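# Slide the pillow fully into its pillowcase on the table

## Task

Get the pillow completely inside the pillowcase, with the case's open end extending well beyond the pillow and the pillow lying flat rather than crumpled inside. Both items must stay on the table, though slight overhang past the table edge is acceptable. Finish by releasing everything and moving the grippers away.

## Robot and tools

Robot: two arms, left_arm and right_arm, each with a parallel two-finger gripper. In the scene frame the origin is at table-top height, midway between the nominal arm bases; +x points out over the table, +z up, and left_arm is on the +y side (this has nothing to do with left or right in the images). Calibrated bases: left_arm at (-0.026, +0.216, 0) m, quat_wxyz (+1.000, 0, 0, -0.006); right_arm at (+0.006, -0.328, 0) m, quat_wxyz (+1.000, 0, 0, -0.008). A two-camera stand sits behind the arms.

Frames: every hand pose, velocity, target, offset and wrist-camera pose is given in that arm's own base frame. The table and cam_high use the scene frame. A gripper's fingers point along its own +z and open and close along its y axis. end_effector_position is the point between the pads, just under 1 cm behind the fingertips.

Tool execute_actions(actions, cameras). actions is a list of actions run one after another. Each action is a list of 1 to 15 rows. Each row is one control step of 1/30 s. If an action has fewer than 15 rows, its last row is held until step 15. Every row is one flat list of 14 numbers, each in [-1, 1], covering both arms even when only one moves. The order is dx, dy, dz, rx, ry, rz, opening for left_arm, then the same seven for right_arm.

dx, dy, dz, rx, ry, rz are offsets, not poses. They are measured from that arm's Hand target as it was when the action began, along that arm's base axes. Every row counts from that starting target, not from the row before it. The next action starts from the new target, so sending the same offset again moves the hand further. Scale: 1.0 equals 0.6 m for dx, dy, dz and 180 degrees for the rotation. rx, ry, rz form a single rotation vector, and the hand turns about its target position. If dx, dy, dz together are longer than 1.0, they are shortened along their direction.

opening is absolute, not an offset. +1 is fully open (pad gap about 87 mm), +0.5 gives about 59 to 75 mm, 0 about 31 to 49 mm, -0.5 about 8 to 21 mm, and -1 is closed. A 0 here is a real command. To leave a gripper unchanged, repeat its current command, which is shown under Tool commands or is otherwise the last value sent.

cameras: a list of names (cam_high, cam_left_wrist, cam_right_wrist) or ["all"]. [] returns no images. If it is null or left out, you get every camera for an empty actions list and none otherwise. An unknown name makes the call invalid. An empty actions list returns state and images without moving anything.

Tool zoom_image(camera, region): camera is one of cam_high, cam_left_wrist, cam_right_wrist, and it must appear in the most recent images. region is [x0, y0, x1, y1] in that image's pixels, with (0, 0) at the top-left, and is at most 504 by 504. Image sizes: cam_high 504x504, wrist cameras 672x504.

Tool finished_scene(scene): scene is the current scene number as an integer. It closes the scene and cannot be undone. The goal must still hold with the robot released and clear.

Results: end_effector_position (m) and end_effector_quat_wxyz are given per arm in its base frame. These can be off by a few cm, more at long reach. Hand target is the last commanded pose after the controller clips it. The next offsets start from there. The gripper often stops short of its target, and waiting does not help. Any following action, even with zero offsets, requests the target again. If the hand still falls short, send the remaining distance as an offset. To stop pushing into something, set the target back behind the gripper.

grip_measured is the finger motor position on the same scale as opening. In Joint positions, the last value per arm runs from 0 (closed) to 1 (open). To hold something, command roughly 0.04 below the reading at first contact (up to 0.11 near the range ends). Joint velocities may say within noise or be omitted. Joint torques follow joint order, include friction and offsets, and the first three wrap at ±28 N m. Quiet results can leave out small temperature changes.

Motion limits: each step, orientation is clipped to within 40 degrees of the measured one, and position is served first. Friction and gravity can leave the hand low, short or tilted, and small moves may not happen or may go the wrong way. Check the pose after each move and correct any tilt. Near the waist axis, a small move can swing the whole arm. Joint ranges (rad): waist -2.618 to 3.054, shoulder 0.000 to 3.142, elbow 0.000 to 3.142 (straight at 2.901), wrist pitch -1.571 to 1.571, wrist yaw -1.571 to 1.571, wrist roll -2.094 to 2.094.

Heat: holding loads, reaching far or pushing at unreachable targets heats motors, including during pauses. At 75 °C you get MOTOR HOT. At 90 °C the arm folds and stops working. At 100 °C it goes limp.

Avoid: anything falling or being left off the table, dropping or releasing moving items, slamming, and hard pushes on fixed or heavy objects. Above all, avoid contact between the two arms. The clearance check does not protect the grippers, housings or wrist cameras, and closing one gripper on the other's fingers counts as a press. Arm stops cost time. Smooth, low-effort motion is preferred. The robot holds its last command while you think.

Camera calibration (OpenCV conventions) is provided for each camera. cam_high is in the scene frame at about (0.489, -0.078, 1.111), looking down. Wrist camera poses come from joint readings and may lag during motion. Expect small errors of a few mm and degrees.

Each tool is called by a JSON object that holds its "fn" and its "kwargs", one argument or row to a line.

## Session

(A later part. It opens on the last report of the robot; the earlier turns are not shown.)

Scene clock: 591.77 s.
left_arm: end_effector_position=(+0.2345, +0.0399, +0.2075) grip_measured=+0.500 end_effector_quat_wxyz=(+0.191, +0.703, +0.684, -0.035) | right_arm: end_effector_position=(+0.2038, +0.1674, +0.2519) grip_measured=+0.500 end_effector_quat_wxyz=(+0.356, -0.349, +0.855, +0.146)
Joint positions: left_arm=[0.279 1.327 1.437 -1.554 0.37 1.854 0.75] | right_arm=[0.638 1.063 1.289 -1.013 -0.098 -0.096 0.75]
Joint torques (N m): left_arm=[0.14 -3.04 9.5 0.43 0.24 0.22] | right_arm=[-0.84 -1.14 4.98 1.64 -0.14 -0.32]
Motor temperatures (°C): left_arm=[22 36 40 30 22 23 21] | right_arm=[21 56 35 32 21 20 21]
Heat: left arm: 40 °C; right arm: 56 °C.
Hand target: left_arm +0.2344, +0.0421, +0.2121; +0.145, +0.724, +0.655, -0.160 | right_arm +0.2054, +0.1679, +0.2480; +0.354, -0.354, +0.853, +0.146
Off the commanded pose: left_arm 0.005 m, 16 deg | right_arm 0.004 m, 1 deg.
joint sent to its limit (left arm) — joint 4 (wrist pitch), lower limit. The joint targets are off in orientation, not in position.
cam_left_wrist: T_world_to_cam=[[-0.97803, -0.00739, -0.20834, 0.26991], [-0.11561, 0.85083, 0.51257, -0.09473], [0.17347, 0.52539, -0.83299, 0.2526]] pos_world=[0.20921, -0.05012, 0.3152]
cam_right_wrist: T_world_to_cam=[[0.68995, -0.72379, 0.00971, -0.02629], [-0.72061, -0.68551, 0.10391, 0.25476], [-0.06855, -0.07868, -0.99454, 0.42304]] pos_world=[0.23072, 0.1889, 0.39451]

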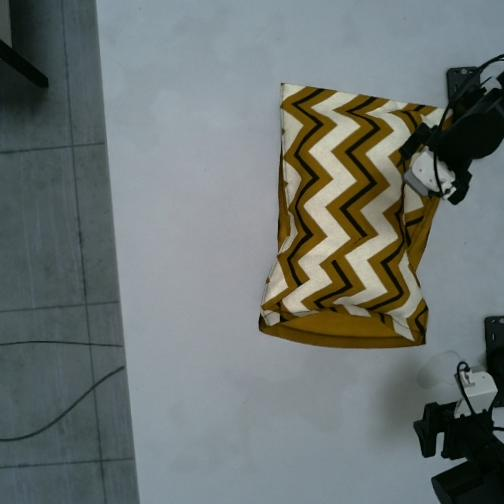

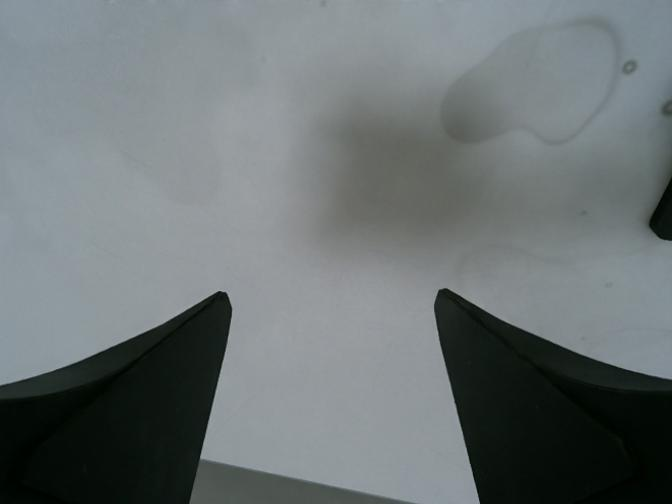

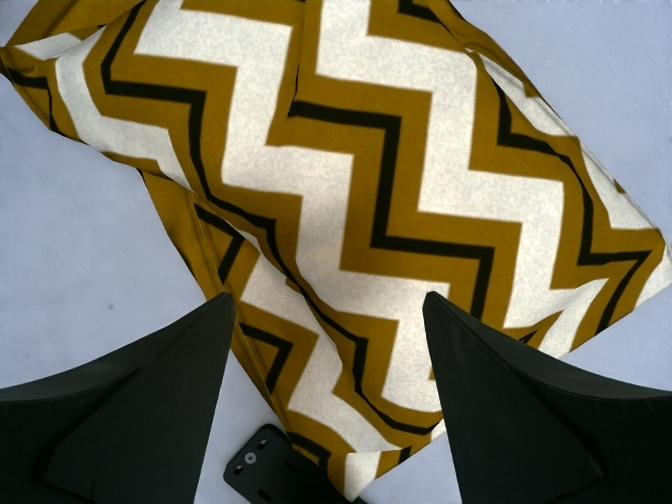

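{"fn": "execute_actions", "kwargs": {
  "actions": [
    [[0,0,0,0,0,0,0.5,-0.05,-0.25,0.05,0,0,0,0.5]],
    [[0,0,0,0,0,0,0.5,0,0,0,0,0,0,0.5]]
  ],
  "cameras": ["cam_high"]
}}

{"fn": "zoom_image", "kwargs": {
  "camera": "cam_high",
  "region": [240, 200, 450, 370]
}}

Scene clock: 606.67 s.
left_arm: end_effector_position=(+0.2345, +0.0399, +0.2075) grip_measured=+0.500 end_effector_quat_wxyz=(+0.191, +0.703, +0.684, -0.035) | right_arm: end_effector_position=(+0.1774, +0.0175, +0.2721) grip_measured=+0.500 end_effector_quat_wxyz=(+0.357, -0.338, +0.862, +0.123)
Joint positions: left_arm=[0.279 1.327 1.437 -1.554 0.37 1.854 0.75] | right_arm=[-0.376 1.025 1.445 -1.558 -0.665 -0.971 0.75]
Joint torques (N m): left_arm=[0.08 -3.14 9.57 0.44 0.28 0.15] | right_arm=[-0.69 -0.44 6.32 0.79 -0.47 -0.28]
Motor temperatures (°C): left_arm=[22 34 42 30 21 23 21] | right_arm=[21 50 35 33 21 20 20]
Heat: left arm: 42 °C; right arm: 50 °C.
Hand target: left_arm +0.2344, +0.0421, +0.2121; +0.145, +0.724, +0.655, -0.160 | right_arm +0.1754, +0.0180, +0.2780; +0.354, -0.354, +0.853, +0.146
Off the commanded pose: left_arm 0.005 m, 16 deg | right_arm 0.006 m, 3 deg.
joint sent to its limit (left arm) — joint 4 (wrist pitch), lower limit. The joint targets are off in orientation, not in position.
joint sent to its limit (right arm) — joint 4 (wrist pitch), lower limit. The joint targets are off in orientation, not in position.

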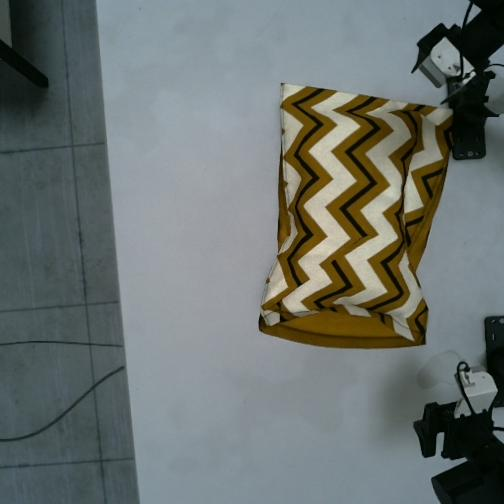

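Scaled by 2.400 from the camera's image (finer frame: 720x720).

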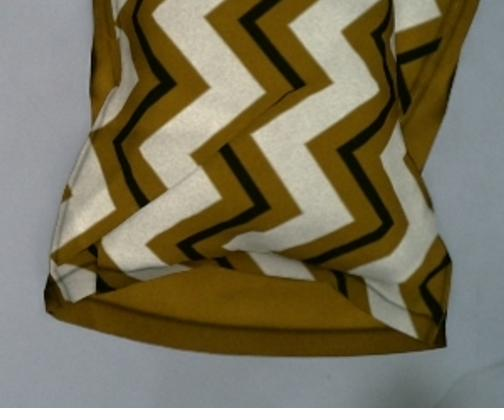

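{"fn": "finished_scene", "kwargs": {
  "scene": 1
}}

The scene is finished: the task was done.


## Next scene

The same job, from a new start.

{"fn": "execute_actions", "kwargs": {
  "actions": []
}}

Scene clock: 0.00 s.
left_arm: end_effector_position=(+0.2586, -0.1525, +0.1702) grip_measured=+1.000 end_effector_quat_wxyz=(+0.351, -0.108, +0.904, -0.218) | right_arm: end_effector_position=(+0.2887, +0.1235, +0.1754) grip_measured=+1.000 end_effector_quat_wxyz=(+0.346, -0.203, +0.906, +0.137)
Joint positions: left_arm=[-0.451 1.018 0.861 -0.563 -0.011 -0.684 1] | right_arm=[0.299 1.206 1.066 -0.691 -0.204 -0.063 1]
Joint velocities: within noise
Joint torques (N m): no reading
Motor temperatures (°C): left_arm=[22 28 31 27 21 23 20] | right_arm=[21 37 31 27 21 20 20]
Heat: left arm: 31 °C; right arm: 37 °C.
Hand target: left_arm +0.2595, -0.1530, +0.1742; +0.354, -0.108, +0.902, -0.220 | right_arm +0.2895, +0.1237, +0.1792; +0.351, -0.203, +0.904, +0.137
Tool commands: left_gripper/opening=+1.0 right_gripper/opening=+1.0
camera_calibration:
cam_left_wrist: T_world_to_cam=[[0.03597, -0.87699, 0.47917, -0.22755], [-0.9918, 0.02752, 0.12483, 0.25793], [-0.12266, -0.47973, -0.8688, 0.24785]] pos_world=[0.2944, -0.08776, 0.29217]
cam_right_wrist: T_world_to_cam=[[0.45147, -0.88712, -0.09591, -0.00837], [-0.87682, -0.461, 0.13662, 0.30542], [-0.16542, 0.02241, -0.98597, 0.3633]] pos_world=[0.33168, 0.12523, 0.31567]

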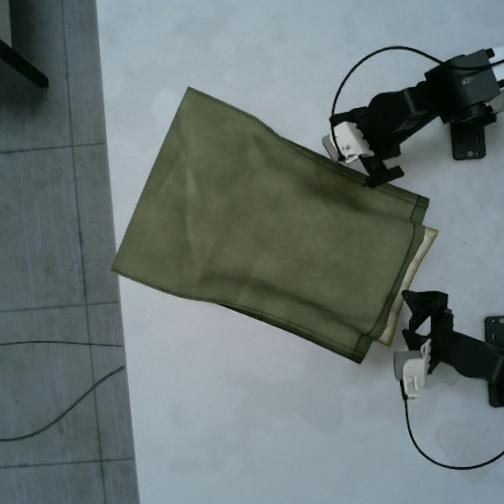

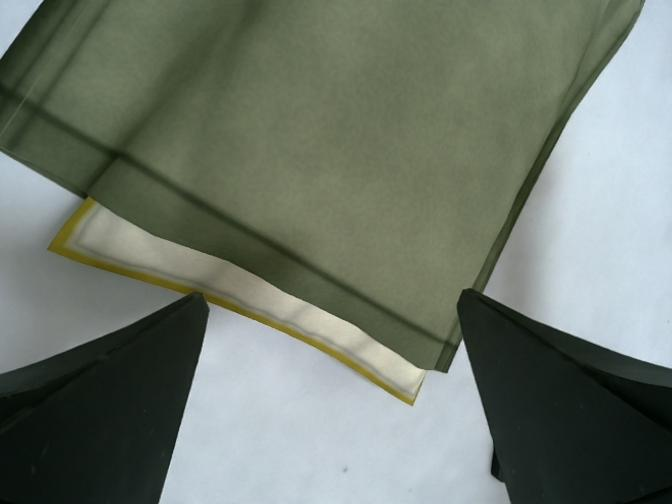

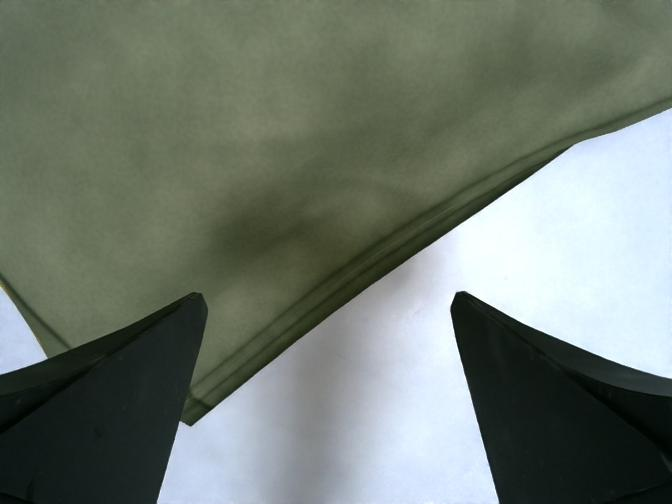

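{"fn": "execute_actions", "kwargs": {
  "actions": [
    [[0.075,0.082,-0.03,0.0845,0.016,-0.088,0.6,-0.1,0.035,-0.02,-0.018,0.068,-0.145,0.6]],
    [[0.075,0.082,-0.045,0.0845,0.016,-0.088,0.6,-0.1,0.035,-0.05,-0.018,0.068,-0.145,0.6]],
    [[0,0,0,0,0,0,0.6,0,0,0,0,0,0,0.6]]
  ],
  "cameras": ["all"]
}}

Scene clock: 43.33 s.
left_arm: end_effector_position=(+0.3457, -0.0521, +0.1233) grip_measured=+0.600 end_effector_quat_wxyz=(+0.250, +0.215, +0.942, -0.058) | right_arm: end_effector_position=(+0.1665, +0.1618, +0.1315) grip_measured=+0.600 end_effector_quat_wxyz=(+0.164, +0.223, +0.960, -0.043)
Joint positions: left_arm=[-0.099 1.551 1.247 -0.775 0.172 0.307 0.8] | right_arm=[0.854 1.381 1.187 -1.296 0.332 1.296 0.8]
Joint torques (N m): left_arm=[-0.34 -6.09 11.97 1.2 0.26 0.21] | right_arm=[0.51 -3.12 7.66 0.23 0.34 0.01]
Motor temperatures (°C): left_arm=[22 28 37 31 21 23 20] | right_arm=[21 37 33 29 21 20 20]
Heat: left arm: 37 °C; right arm: 37 °C.
Hand target: left_arm +0.3495, -0.0546, +0.1292; +0.252, +0.225, +0.939, -0.061 | right_arm +0.1696, +0.1657, +0.1373; +0.171, +0.226, +0.958, -0.041
Off the commanded pose: left_arm 0.007 m, 1 deg | right_arm 0.008 m, 1 deg.
cam_left_wrist: T_world_to_cam=[[-0.43747, -0.89914, 0.01331, 0.09972], [-0.84126, 0.41445, 0.34715, 0.28808], [-0.31766, 0.14067, -0.93771, 0.37419]] pos_world=[0.40484, -0.08237, 0.24954]
cam_right_wrist: T_world_to_cam=[[-0.44841, -0.89347, 0.02545, 0.2114], [-0.7552, 0.39394, 0.52391, 0.01248], [-0.47813, 0.21571, -0.85139, 0.30205]] pos_world=[0.24864, 0.11881, 0.24524]

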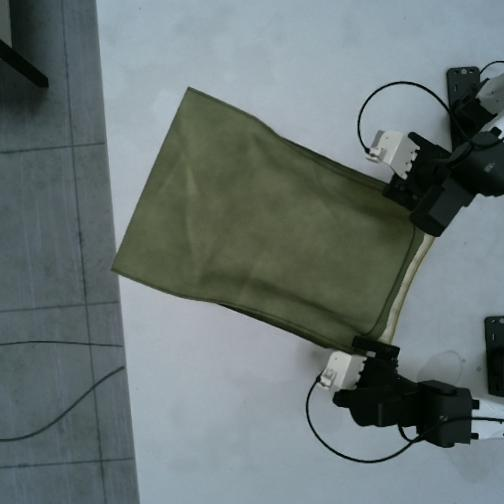

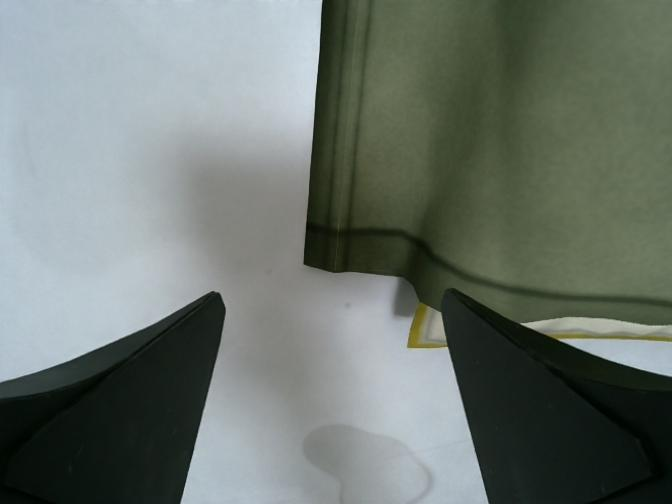

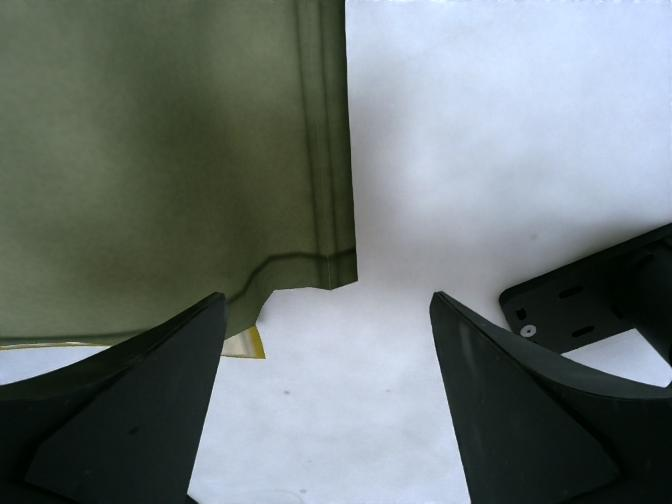

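{"fn": "execute_actions", "kwargs": {
  "actions": [
    [[0.003,-0.023,-0.12,0,0,0,0.5,-0.027,0.013,-0.12,0,0,0,0.5]],
    [[0,0,-0.07,0,0,0,0.5,0,0,-0.08,0,0,0,0.5]],
    [[0,0,-0.04,0,0,0,0.4,0,0,-0.05,0,0,0,0.4]],
    [[0,0,0,0,0,0,-0.2,0,0,0,0,0,0,-0.2]],
    [[0,0,0,0,0,0,-0.7,0,0,0,0,0,0,-0.7]],
    [[0,0,0,0,0,0,-1,0,0,0,0,0,0,-1]],
    [[0,0,0.04,0,0,0,-1,0,0,0.04,0,0,0,-1]]
  ],
  "cameras": ["cam_left_wrist","cam_right_wrist"]
}}

Scene clock: 68.67 s.
left_arm: end_effector_position=(+0.3592, -0.0812, +0.0169) grip_measured=-0.943 end_effector_quat_wxyz=(+0.275, +0.232, +0.929, -0.083) | right_arm: end_effector_position=(+0.1634, +0.1854, +0.0101) grip_measured=-0.843 end_effector_quat_wxyz=(+0.184, +0.232, +0.955, -0.012)
Joint positions: left_arm=[-0.154 1.698 0.935 -0.259 0.208 0.277 0.028] | right_arm=[0.936 1.484 0.773 -0.734 0.349 1.389 0.079]
Joint torques (N m): left_arm=[0.68 -8.61 8.8 0.8 -0.28 0.1] | right_arm=[-0.25 -4.57 5.78 -0.16 0.22 -0.22]
Heat: left arm: 41 °C; right arm: 37 °C.
Hand target: left_arm +0.3515, -0.0683, +0.0152; +0.253, +0.225, +0.939, -0.060 | right_arm +0.1533, +0.1735, +0.0113; +0.171, +0.225, +0.958, -0.041
Off the commanded pose: left_arm 0.015 m, 4 deg | right_arm 0.016 m, 4 deg.
cam_left_wrist: T_world_to_cam=[[-0.48067, -0.87603, 0.03919, 0.09779], [-0.83442, 0.47067, 0.28671, 0.35152], [-0.26961, 0.10511, -0.95722, 0.26297]] pos_world=[0.41123, -0.10742, 0.1471]
cam_right_wrist: T_world_to_cam=[[-0.45453, -0.88951, -0.04661, 0.23517], [-0.77977, 0.37207, 0.50351, 0.07266], [-0.43054, 0.2652, -0.86273, 0.17524]] pos_world=[0.239, 0.13568, 0.12556]

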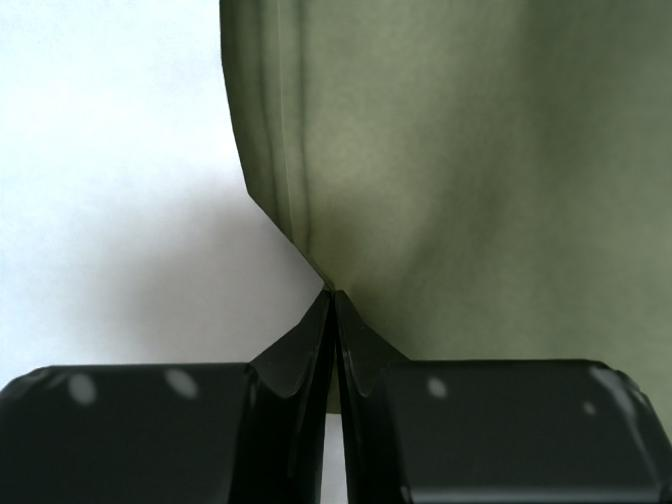

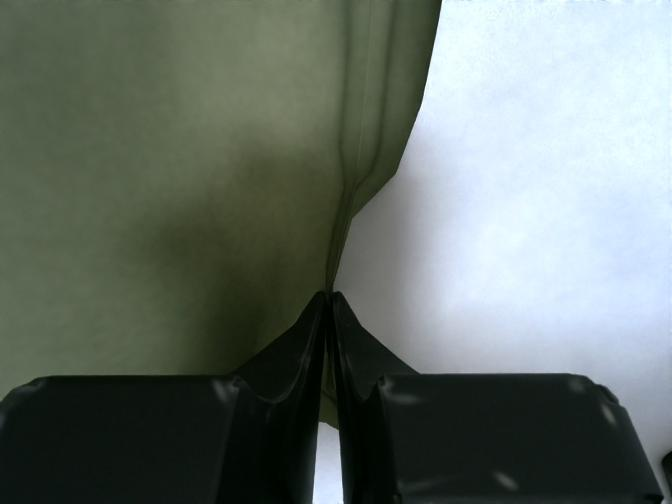

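{"fn": "execute_actions", "kwargs": {
  "actions": [
    [[0.03,-0.015,0.1,0,0,0,-1,0.05,-0.025,0.1,-0.021,-0.041,0,-1]],
    [[0.05,-0.025,0.12,-0.019,-0.037,0,-1,0.06,-0.03,0.12,-0.021,-0.041,0,-1]],
    [[0.05,-0.025,0.12,-0.019,-0.037,0,-1,0.06,-0.03,0.12,-0.021,-0.041,0,-1]],
    [[0.05,-0.025,0.13,0,0,0,-1,0.05,-0.03,0.13,0,0,0,-1]]
  ],
  "cameras": ["all"]
}}

Scene clock: 90.87 s.
left_arm: end_effector_position=(+0.4533, -0.1274, +0.2851) grip_measured=-0.949 end_effector_quat_wxyz=(+0.360, +0.223, +0.900, -0.103) | right_arm: end_effector_position=(+0.2858, +0.1126, +0.2833) grip_measured=-0.850 end_effector_quat_wxyz=(+0.366, +0.212, +0.903, -0.081)
Joint positions: left_arm=[-0.211 1.964 2.3 -1.163 0.214 0.19 0.026] | right_arm=[0.644 1.52 1.817 -1.449 0.665 0.959 0.075]
Joint torques (N m): left_arm=[0.18 -10.65 11.18 1.77 -0.08 -0.07] | right_arm=[-1.25 -5.12 7.76 0.69 0.56 -0.39]
Heat: left arm: 40 °C; right arm: 37 °C.
Hand target: left_arm +0.4594, -0.1225, +0.2972; +0.372, +0.215, +0.898, -0.090 | right_arm +0.2853, +0.1045, +0.2934; +0.373, +0.211, +0.899, -0.090
Off the commanded pose: left_arm 0.014 m, 2 deg | right_arm 0.013 m, 1 deg.
cam_left_wrist: T_world_to_cam=[[-0.48054, -0.8762, 0.03669, 0.0927], [-0.86999, 0.48157, 0.10582, 0.44403], [-0.11039, 0.01894, -0.99371, 0.47711]] pos_world=[0.48351, -0.14164, 0.42372]
cam_right_wrist: T_world_to_cam=[[-0.45409, -0.89095, 0.00251, 0.22499], [-0.88384, 0.45082, 0.12488, 0.18585], [-0.11239, 0.05449, -0.99217, 0.45242]] pos_world=[0.31727, 0.09202, 0.4251]

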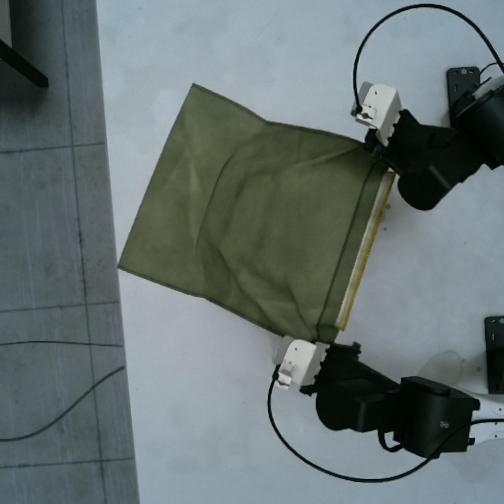

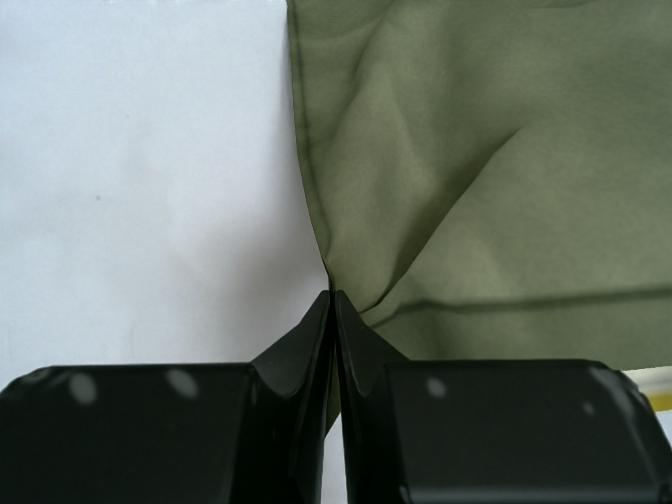

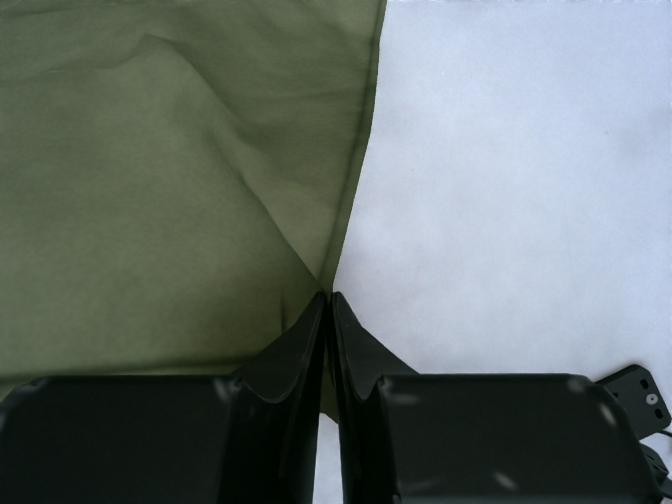

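{"fn": "execute_actions", "kwargs": {
  "actions": [
    [[-0.07,0.035,0.08,0,0,0,-1,-0.07,0.035,0.08,0,0,0,-1]],
    [[0.07,-0.035,-0.08,0,0,0,-1,0.07,-0.035,-0.08,0,0,0,-1]],
    [[-0.07,0.035,0.08,0,0,0,-1,-0.07,0.035,0.08,0,0,0,-1]],
    [[0.07,-0.035,-0.08,0,0,0,-1,0.07,-0.035,-0.08,0,0,0,-1]],
    [[-0.07,0.035,0.08,0,0,0,-1,-0.07,0.035,0.08,0,0,0,-1]],
    [[0.07,-0.035,-0.08,0,0,0,-1,0.07,-0.035,-0.08,0,0,0,-1]]
  ],
  "cameras": ["all"]
}}

Scene clock: 104.37 s.
left_arm: end_effector_position=(+0.4527, -0.1276, +0.2883) grip_measured=-0.949 end_effector_quat_wxyz=(+0.350, +0.223, +0.904, -0.102) | right_arm: end_effector_position=(+0.2842, +0.1109, +0.2905) grip_measured=-0.850 end_effector_quat_wxyz=(+0.366, +0.212, +0.902, -0.084)
Joint positions: left_arm=[-0.214 2.016 2.409 -1.243 0.209 0.191 0.025] | right_arm=[0.645 1.533 1.862 -1.487 0.67 0.96 0.075]
Joint torques (N m): left_arm=[0.44 -12.64 6.42 2.06 -0.01 0.01] | right_arm=[-1.28 -5.34 4.66 0.96 0.52 -0.26]
Motor temperatures (°C): left_arm=[22 33 42 32 21 23 21] | right_arm=[21 38 35 27 21 20 20]
Heat: left arm: 42 °C; right arm: 38 °C.
Hand target: left_arm +0.4594, -0.1224, +0.2971; +0.372, +0.215, +0.898, -0.090 | right_arm +0.2853, +0.1046, +0.2933; +0.373, +0.211, +0.899, -0.090
Off the commanded pose: left_arm 0.012 m, 3 deg | right_arm 0.007 m, 1 deg.
cam_left_wrist: T_world_to_cam=[[-0.47947, -0.8767, 0.03871, 0.09108], [-0.86771, 0.48022, 0.12832, 0.43561], [-0.13109, 0.02794, -0.99098, 0.49001]] pos_world=[0.48589, -0.14303, 0.42616]
cam_right_wrist: T_world_to_cam=[[-0.45558, -0.89016, 0.0085, 0.2213], [-0.88293, 0.45306, 0.12317, 0.18426], [-0.11349, 0.04861, -0.99235, 0.46051]] pos_world=[0.31577, 0.09113, 0.43241]

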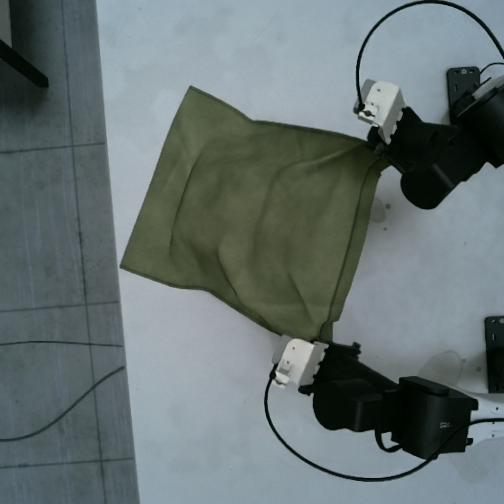

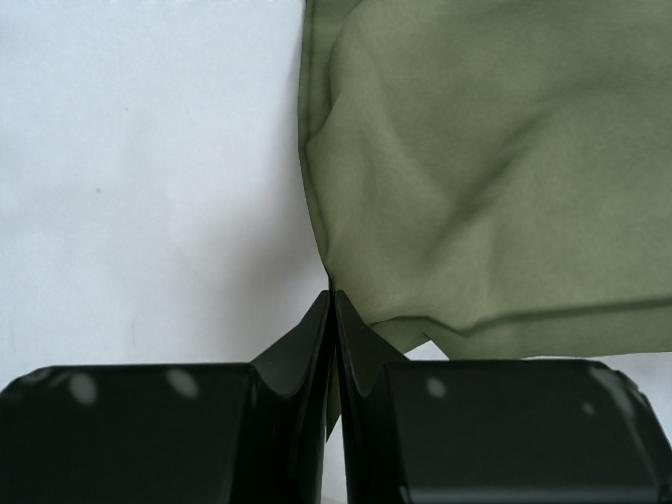

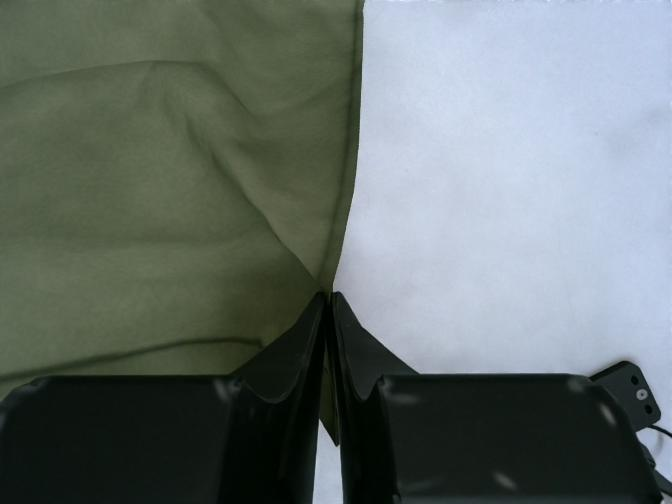

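{"fn": "execute_actions", "kwargs": {
  "actions": [
    [[-0.07,0.035,0.08,0,0,0,-1,-0.07,0.035,0.08,0,0,0,-1]],
    [[0.07,-0.035,-0.08,0,0,0,-1,0.07,-0.035,-0.08,0,0,0,-1]],
    [[-0.07,0.035,0.08,0,0,0,-1,-0.07,0.035,0.08,0,0,0,-1]],
    [[0.07,-0.035,-0.08,0,0,0,-1,0.07,-0.035,-0.08,0,0,0,-1]],
    [[-0.07,0.035,0.08,0,0,0,-1,-0.07,0.035,0.08,0,0,0,-1]],
    [[-0.05,0.026,-0.17,0,0,0,-1,-0.07,0.04,-0.17,0.021,0.041,0,-1]],
    [[-0.047,0.026,-0.17,0.019,0.037,0,-1,-0.06,0.033,-0.17,0.021,0.041,0,-1]],
    [[0,0,-0.1,0.019,0.037,0,-1,0,0,-0.1,0.021,0.041,0,-1]],
    [[0,0,0,0,0,0,-1,0,0,0,0,0,0,-1]]
  ],
  "cameras": ["all"]
}}

Scene clock: 121.30 s.
left_arm: end_effector_position=(+0.3538, -0.0711, +0.0804) grip_measured=-0.949 end_effector_quat_wxyz=(+0.242, +0.217, +0.943, -0.070) | right_arm: end_effector_position=(+0.1671, +0.1719, +0.0820) grip_measured=-0.850 end_effector_quat_wxyz=(+0.177, +0.229, +0.956, -0.037)
Joint positions: left_arm=[-0.144 1.628 1.157 -0.618 0.174 0.265 0.025] | right_arm=[0.895 1.405 1.008 -1.086 0.354 1.348 0.075]
Joint torques (N m): left_arm=[-0.34 -7.82 8.44 1.5 0.01 0.2] | right_arm=[-1.03 -3.95 4.19 0.56 0.11 -0.27]
Heat: left arm: 40 °C; right arm: 39 °C.
Hand target: left_arm +0.3593, -0.0702, +0.0812; +0.253, +0.225, +0.939, -0.060 | right_arm +0.1654, +0.1693, +0.0773; +0.171, +0.226, +0.958, -0.040
Off the commanded pose: left_arm 0.006 m, 2 deg | right_arm 0.006 m, 1 deg.
cam_left_wrist: T_world_to_cam=[[-0.44521, -0.89459, 0.03871, 0.08783], [-0.83023, 0.42861, 0.35639, 0.31404], [-0.33541, 0.12654, -0.93354, 0.34406]] pos_world=[0.41523, -0.09957, 0.20587]
cam_right_wrist: T_world_to_cam=[[-0.45795, -0.88896, 0.00576, 0.22437], [-0.76628, 0.39802, 0.50438, 0.03752], [-0.45066, 0.22657, -0.86346, 0.25252]] pos_world=[0.2453, 0.12731, 0.19783]

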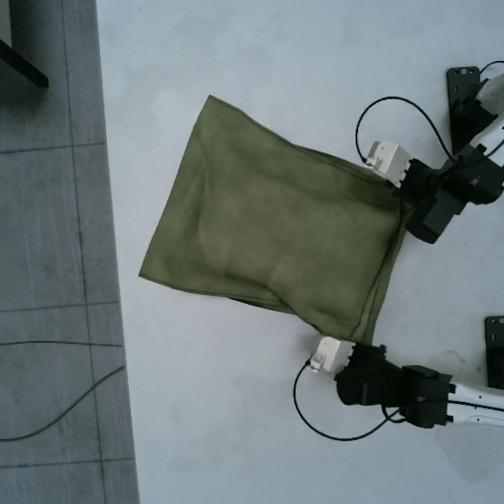

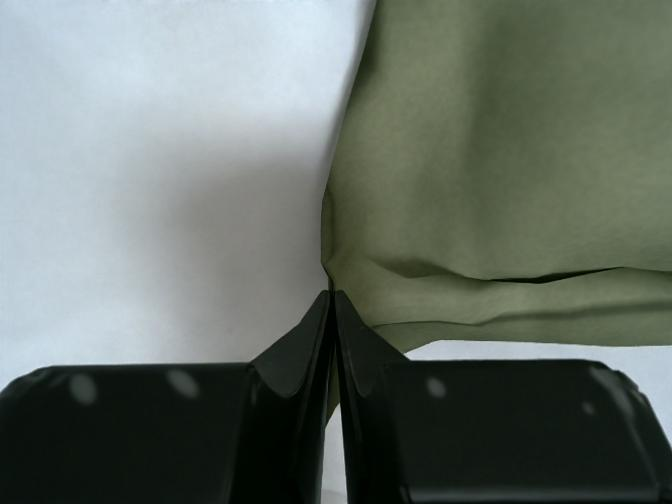

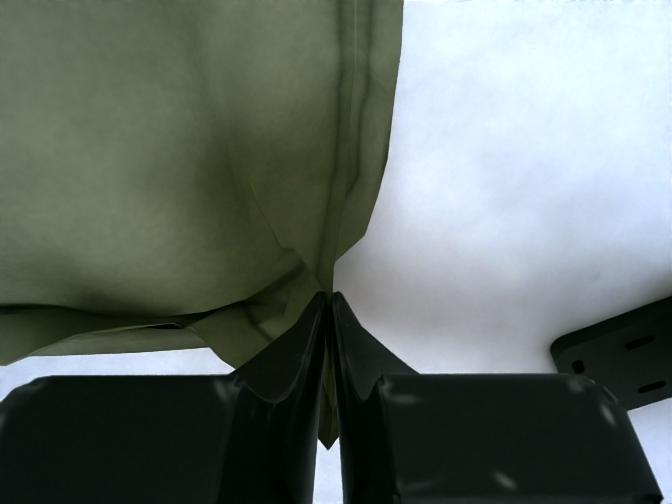

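{"fn": "execute_actions", "kwargs": {
  "actions": [
    [[-0.02,0.015,-0.095,0,0,0,-1,-0.02,0.01,-0.095,0,0,0,-1]],
    [[0,0,0,0,0,0,-1,0,0,0,0,0,0,-1]],
    [[0,0,0,0,0,0,0,0,0,0,0,0,0,0]],
    [[0,0,0.0,0,0,0,0.5,0,0,0,0,0,0,0.5]],
    [[0,0,0.2,0,0,0,0.5,0,0,0.2,0,0,0,0.5]],
    [[-0.05,0.25,0.1,0,0,0,0.5,0.02,-0.25,0.15,-0.03,-0.06,0,0.5]],
    [[0,0.1,0,0,0,0,0.5,0,-0.2,0,0,0,0,0.5]],
    [[0,0,0,0,0,0,0.5,0,0,0,0,0,0,0.5]]
  ],
  "cameras": ["all"]
}}

{"fn": "zoom_image", "kwargs": {
  "camera": "cam_high",
  "region": [120, 80, 450, 380]
}}

Scene clock: 137.60 s.
left_arm: end_effector_position=(+0.3138, +0.1500, +0.1996) grip_measured=+0.500 end_effector_quat_wxyz=(+0.249, +0.215, +0.943, -0.059) | right_arm: end_effector_position=(+0.1644, -0.0941, +0.2232) grip_measured=+0.500 end_effector_quat_wxyz=(+0.265, +0.225, +0.935, -0.066)
Joint positions: left_arm=[0.572 1.706 1.741 -1.32 0.438 0.956 0.75] | right_arm=[-0.534 0.985 1.258 -1.291 -0.028 -0.055 0.75]
Joint torques (N m): left_arm=[-0.59 -7.05 10.77 0.74 0.46 0.2] | right_arm=[-0.88 -0.12 7.76 1.12 -0.13 -0.35]
Heat: left arm: 41 °C; right arm: 38 °C.
Hand target: left_arm +0.3173, +0.1488, +0.2041; +0.252, +0.225, +0.939, -0.061 | right_arm +0.1653, -0.0947, +0.2303; +0.271, +0.220, +0.935, -0.064
Off the commanded pose: left_arm 0.006 m, 1 deg | right_arm 0.007 m, 1 deg.
cam_left_wrist: T_world_to_cam=[[-0.43724, -0.89919, 0.01661, 0.26576], [-0.84028, 0.41504, 0.34882, 0.1503], [-0.32055, 0.13856, -0.93704, 0.40819]] pos_world=[0.37334, 0.12003, 0.32565]
cam_right_wrist: T_world_to_cam=[[-0.46452, -0.88538, 0.01808, -0.01538], [-0.83214, 0.44338, 0.3331, 0.12341], [-0.30293, 0.13969, -0.94272, 0.41871]] pos_world=[0.22239, -0.12683, 0.35389]

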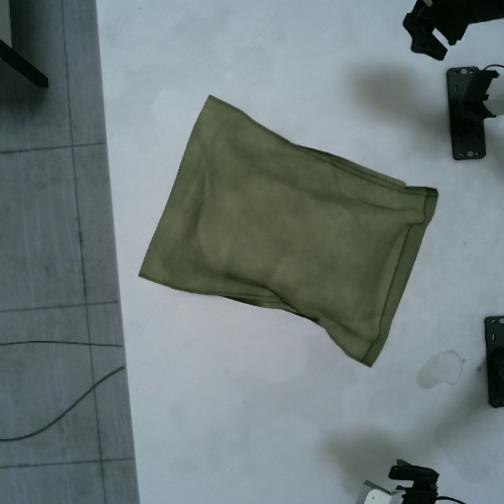

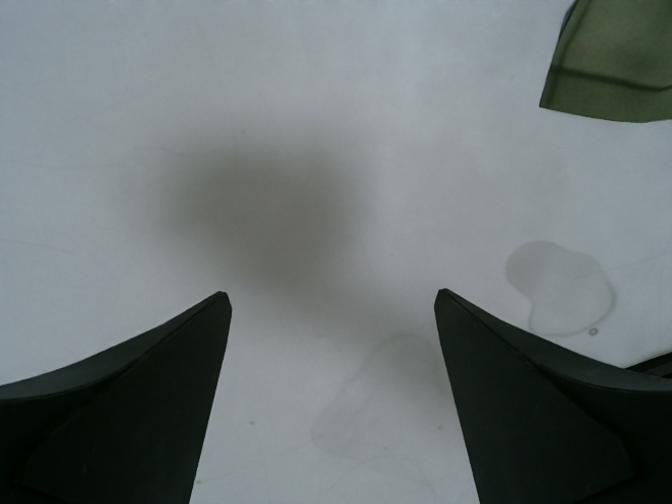

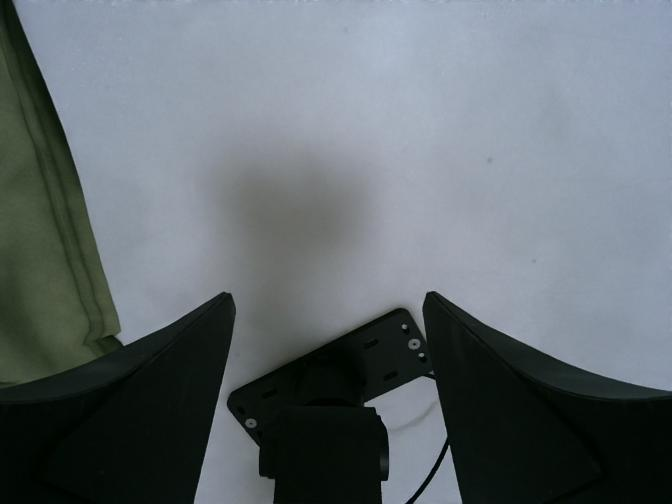

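Scaled by 1.527 from the camera's image (finer frame: 720x720).

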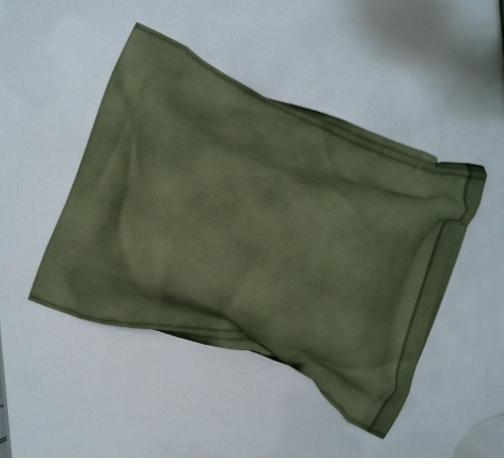

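{"fn": "zoom_image", "kwargs": {
  "camera": "cam_high",
  "region": [340, 170, 450, 380]
}}

Scaled by 2.400 from the camera's image (finer frame: 720x720).

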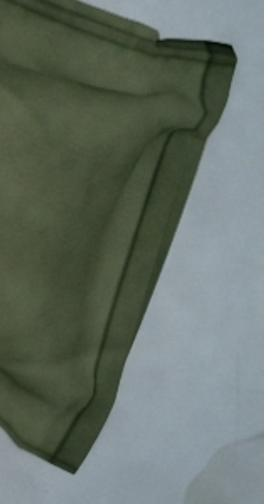

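{"fn": "finished_scene", "kwargs": {
  "scene": 2
}}

The scene is finished: the task was done.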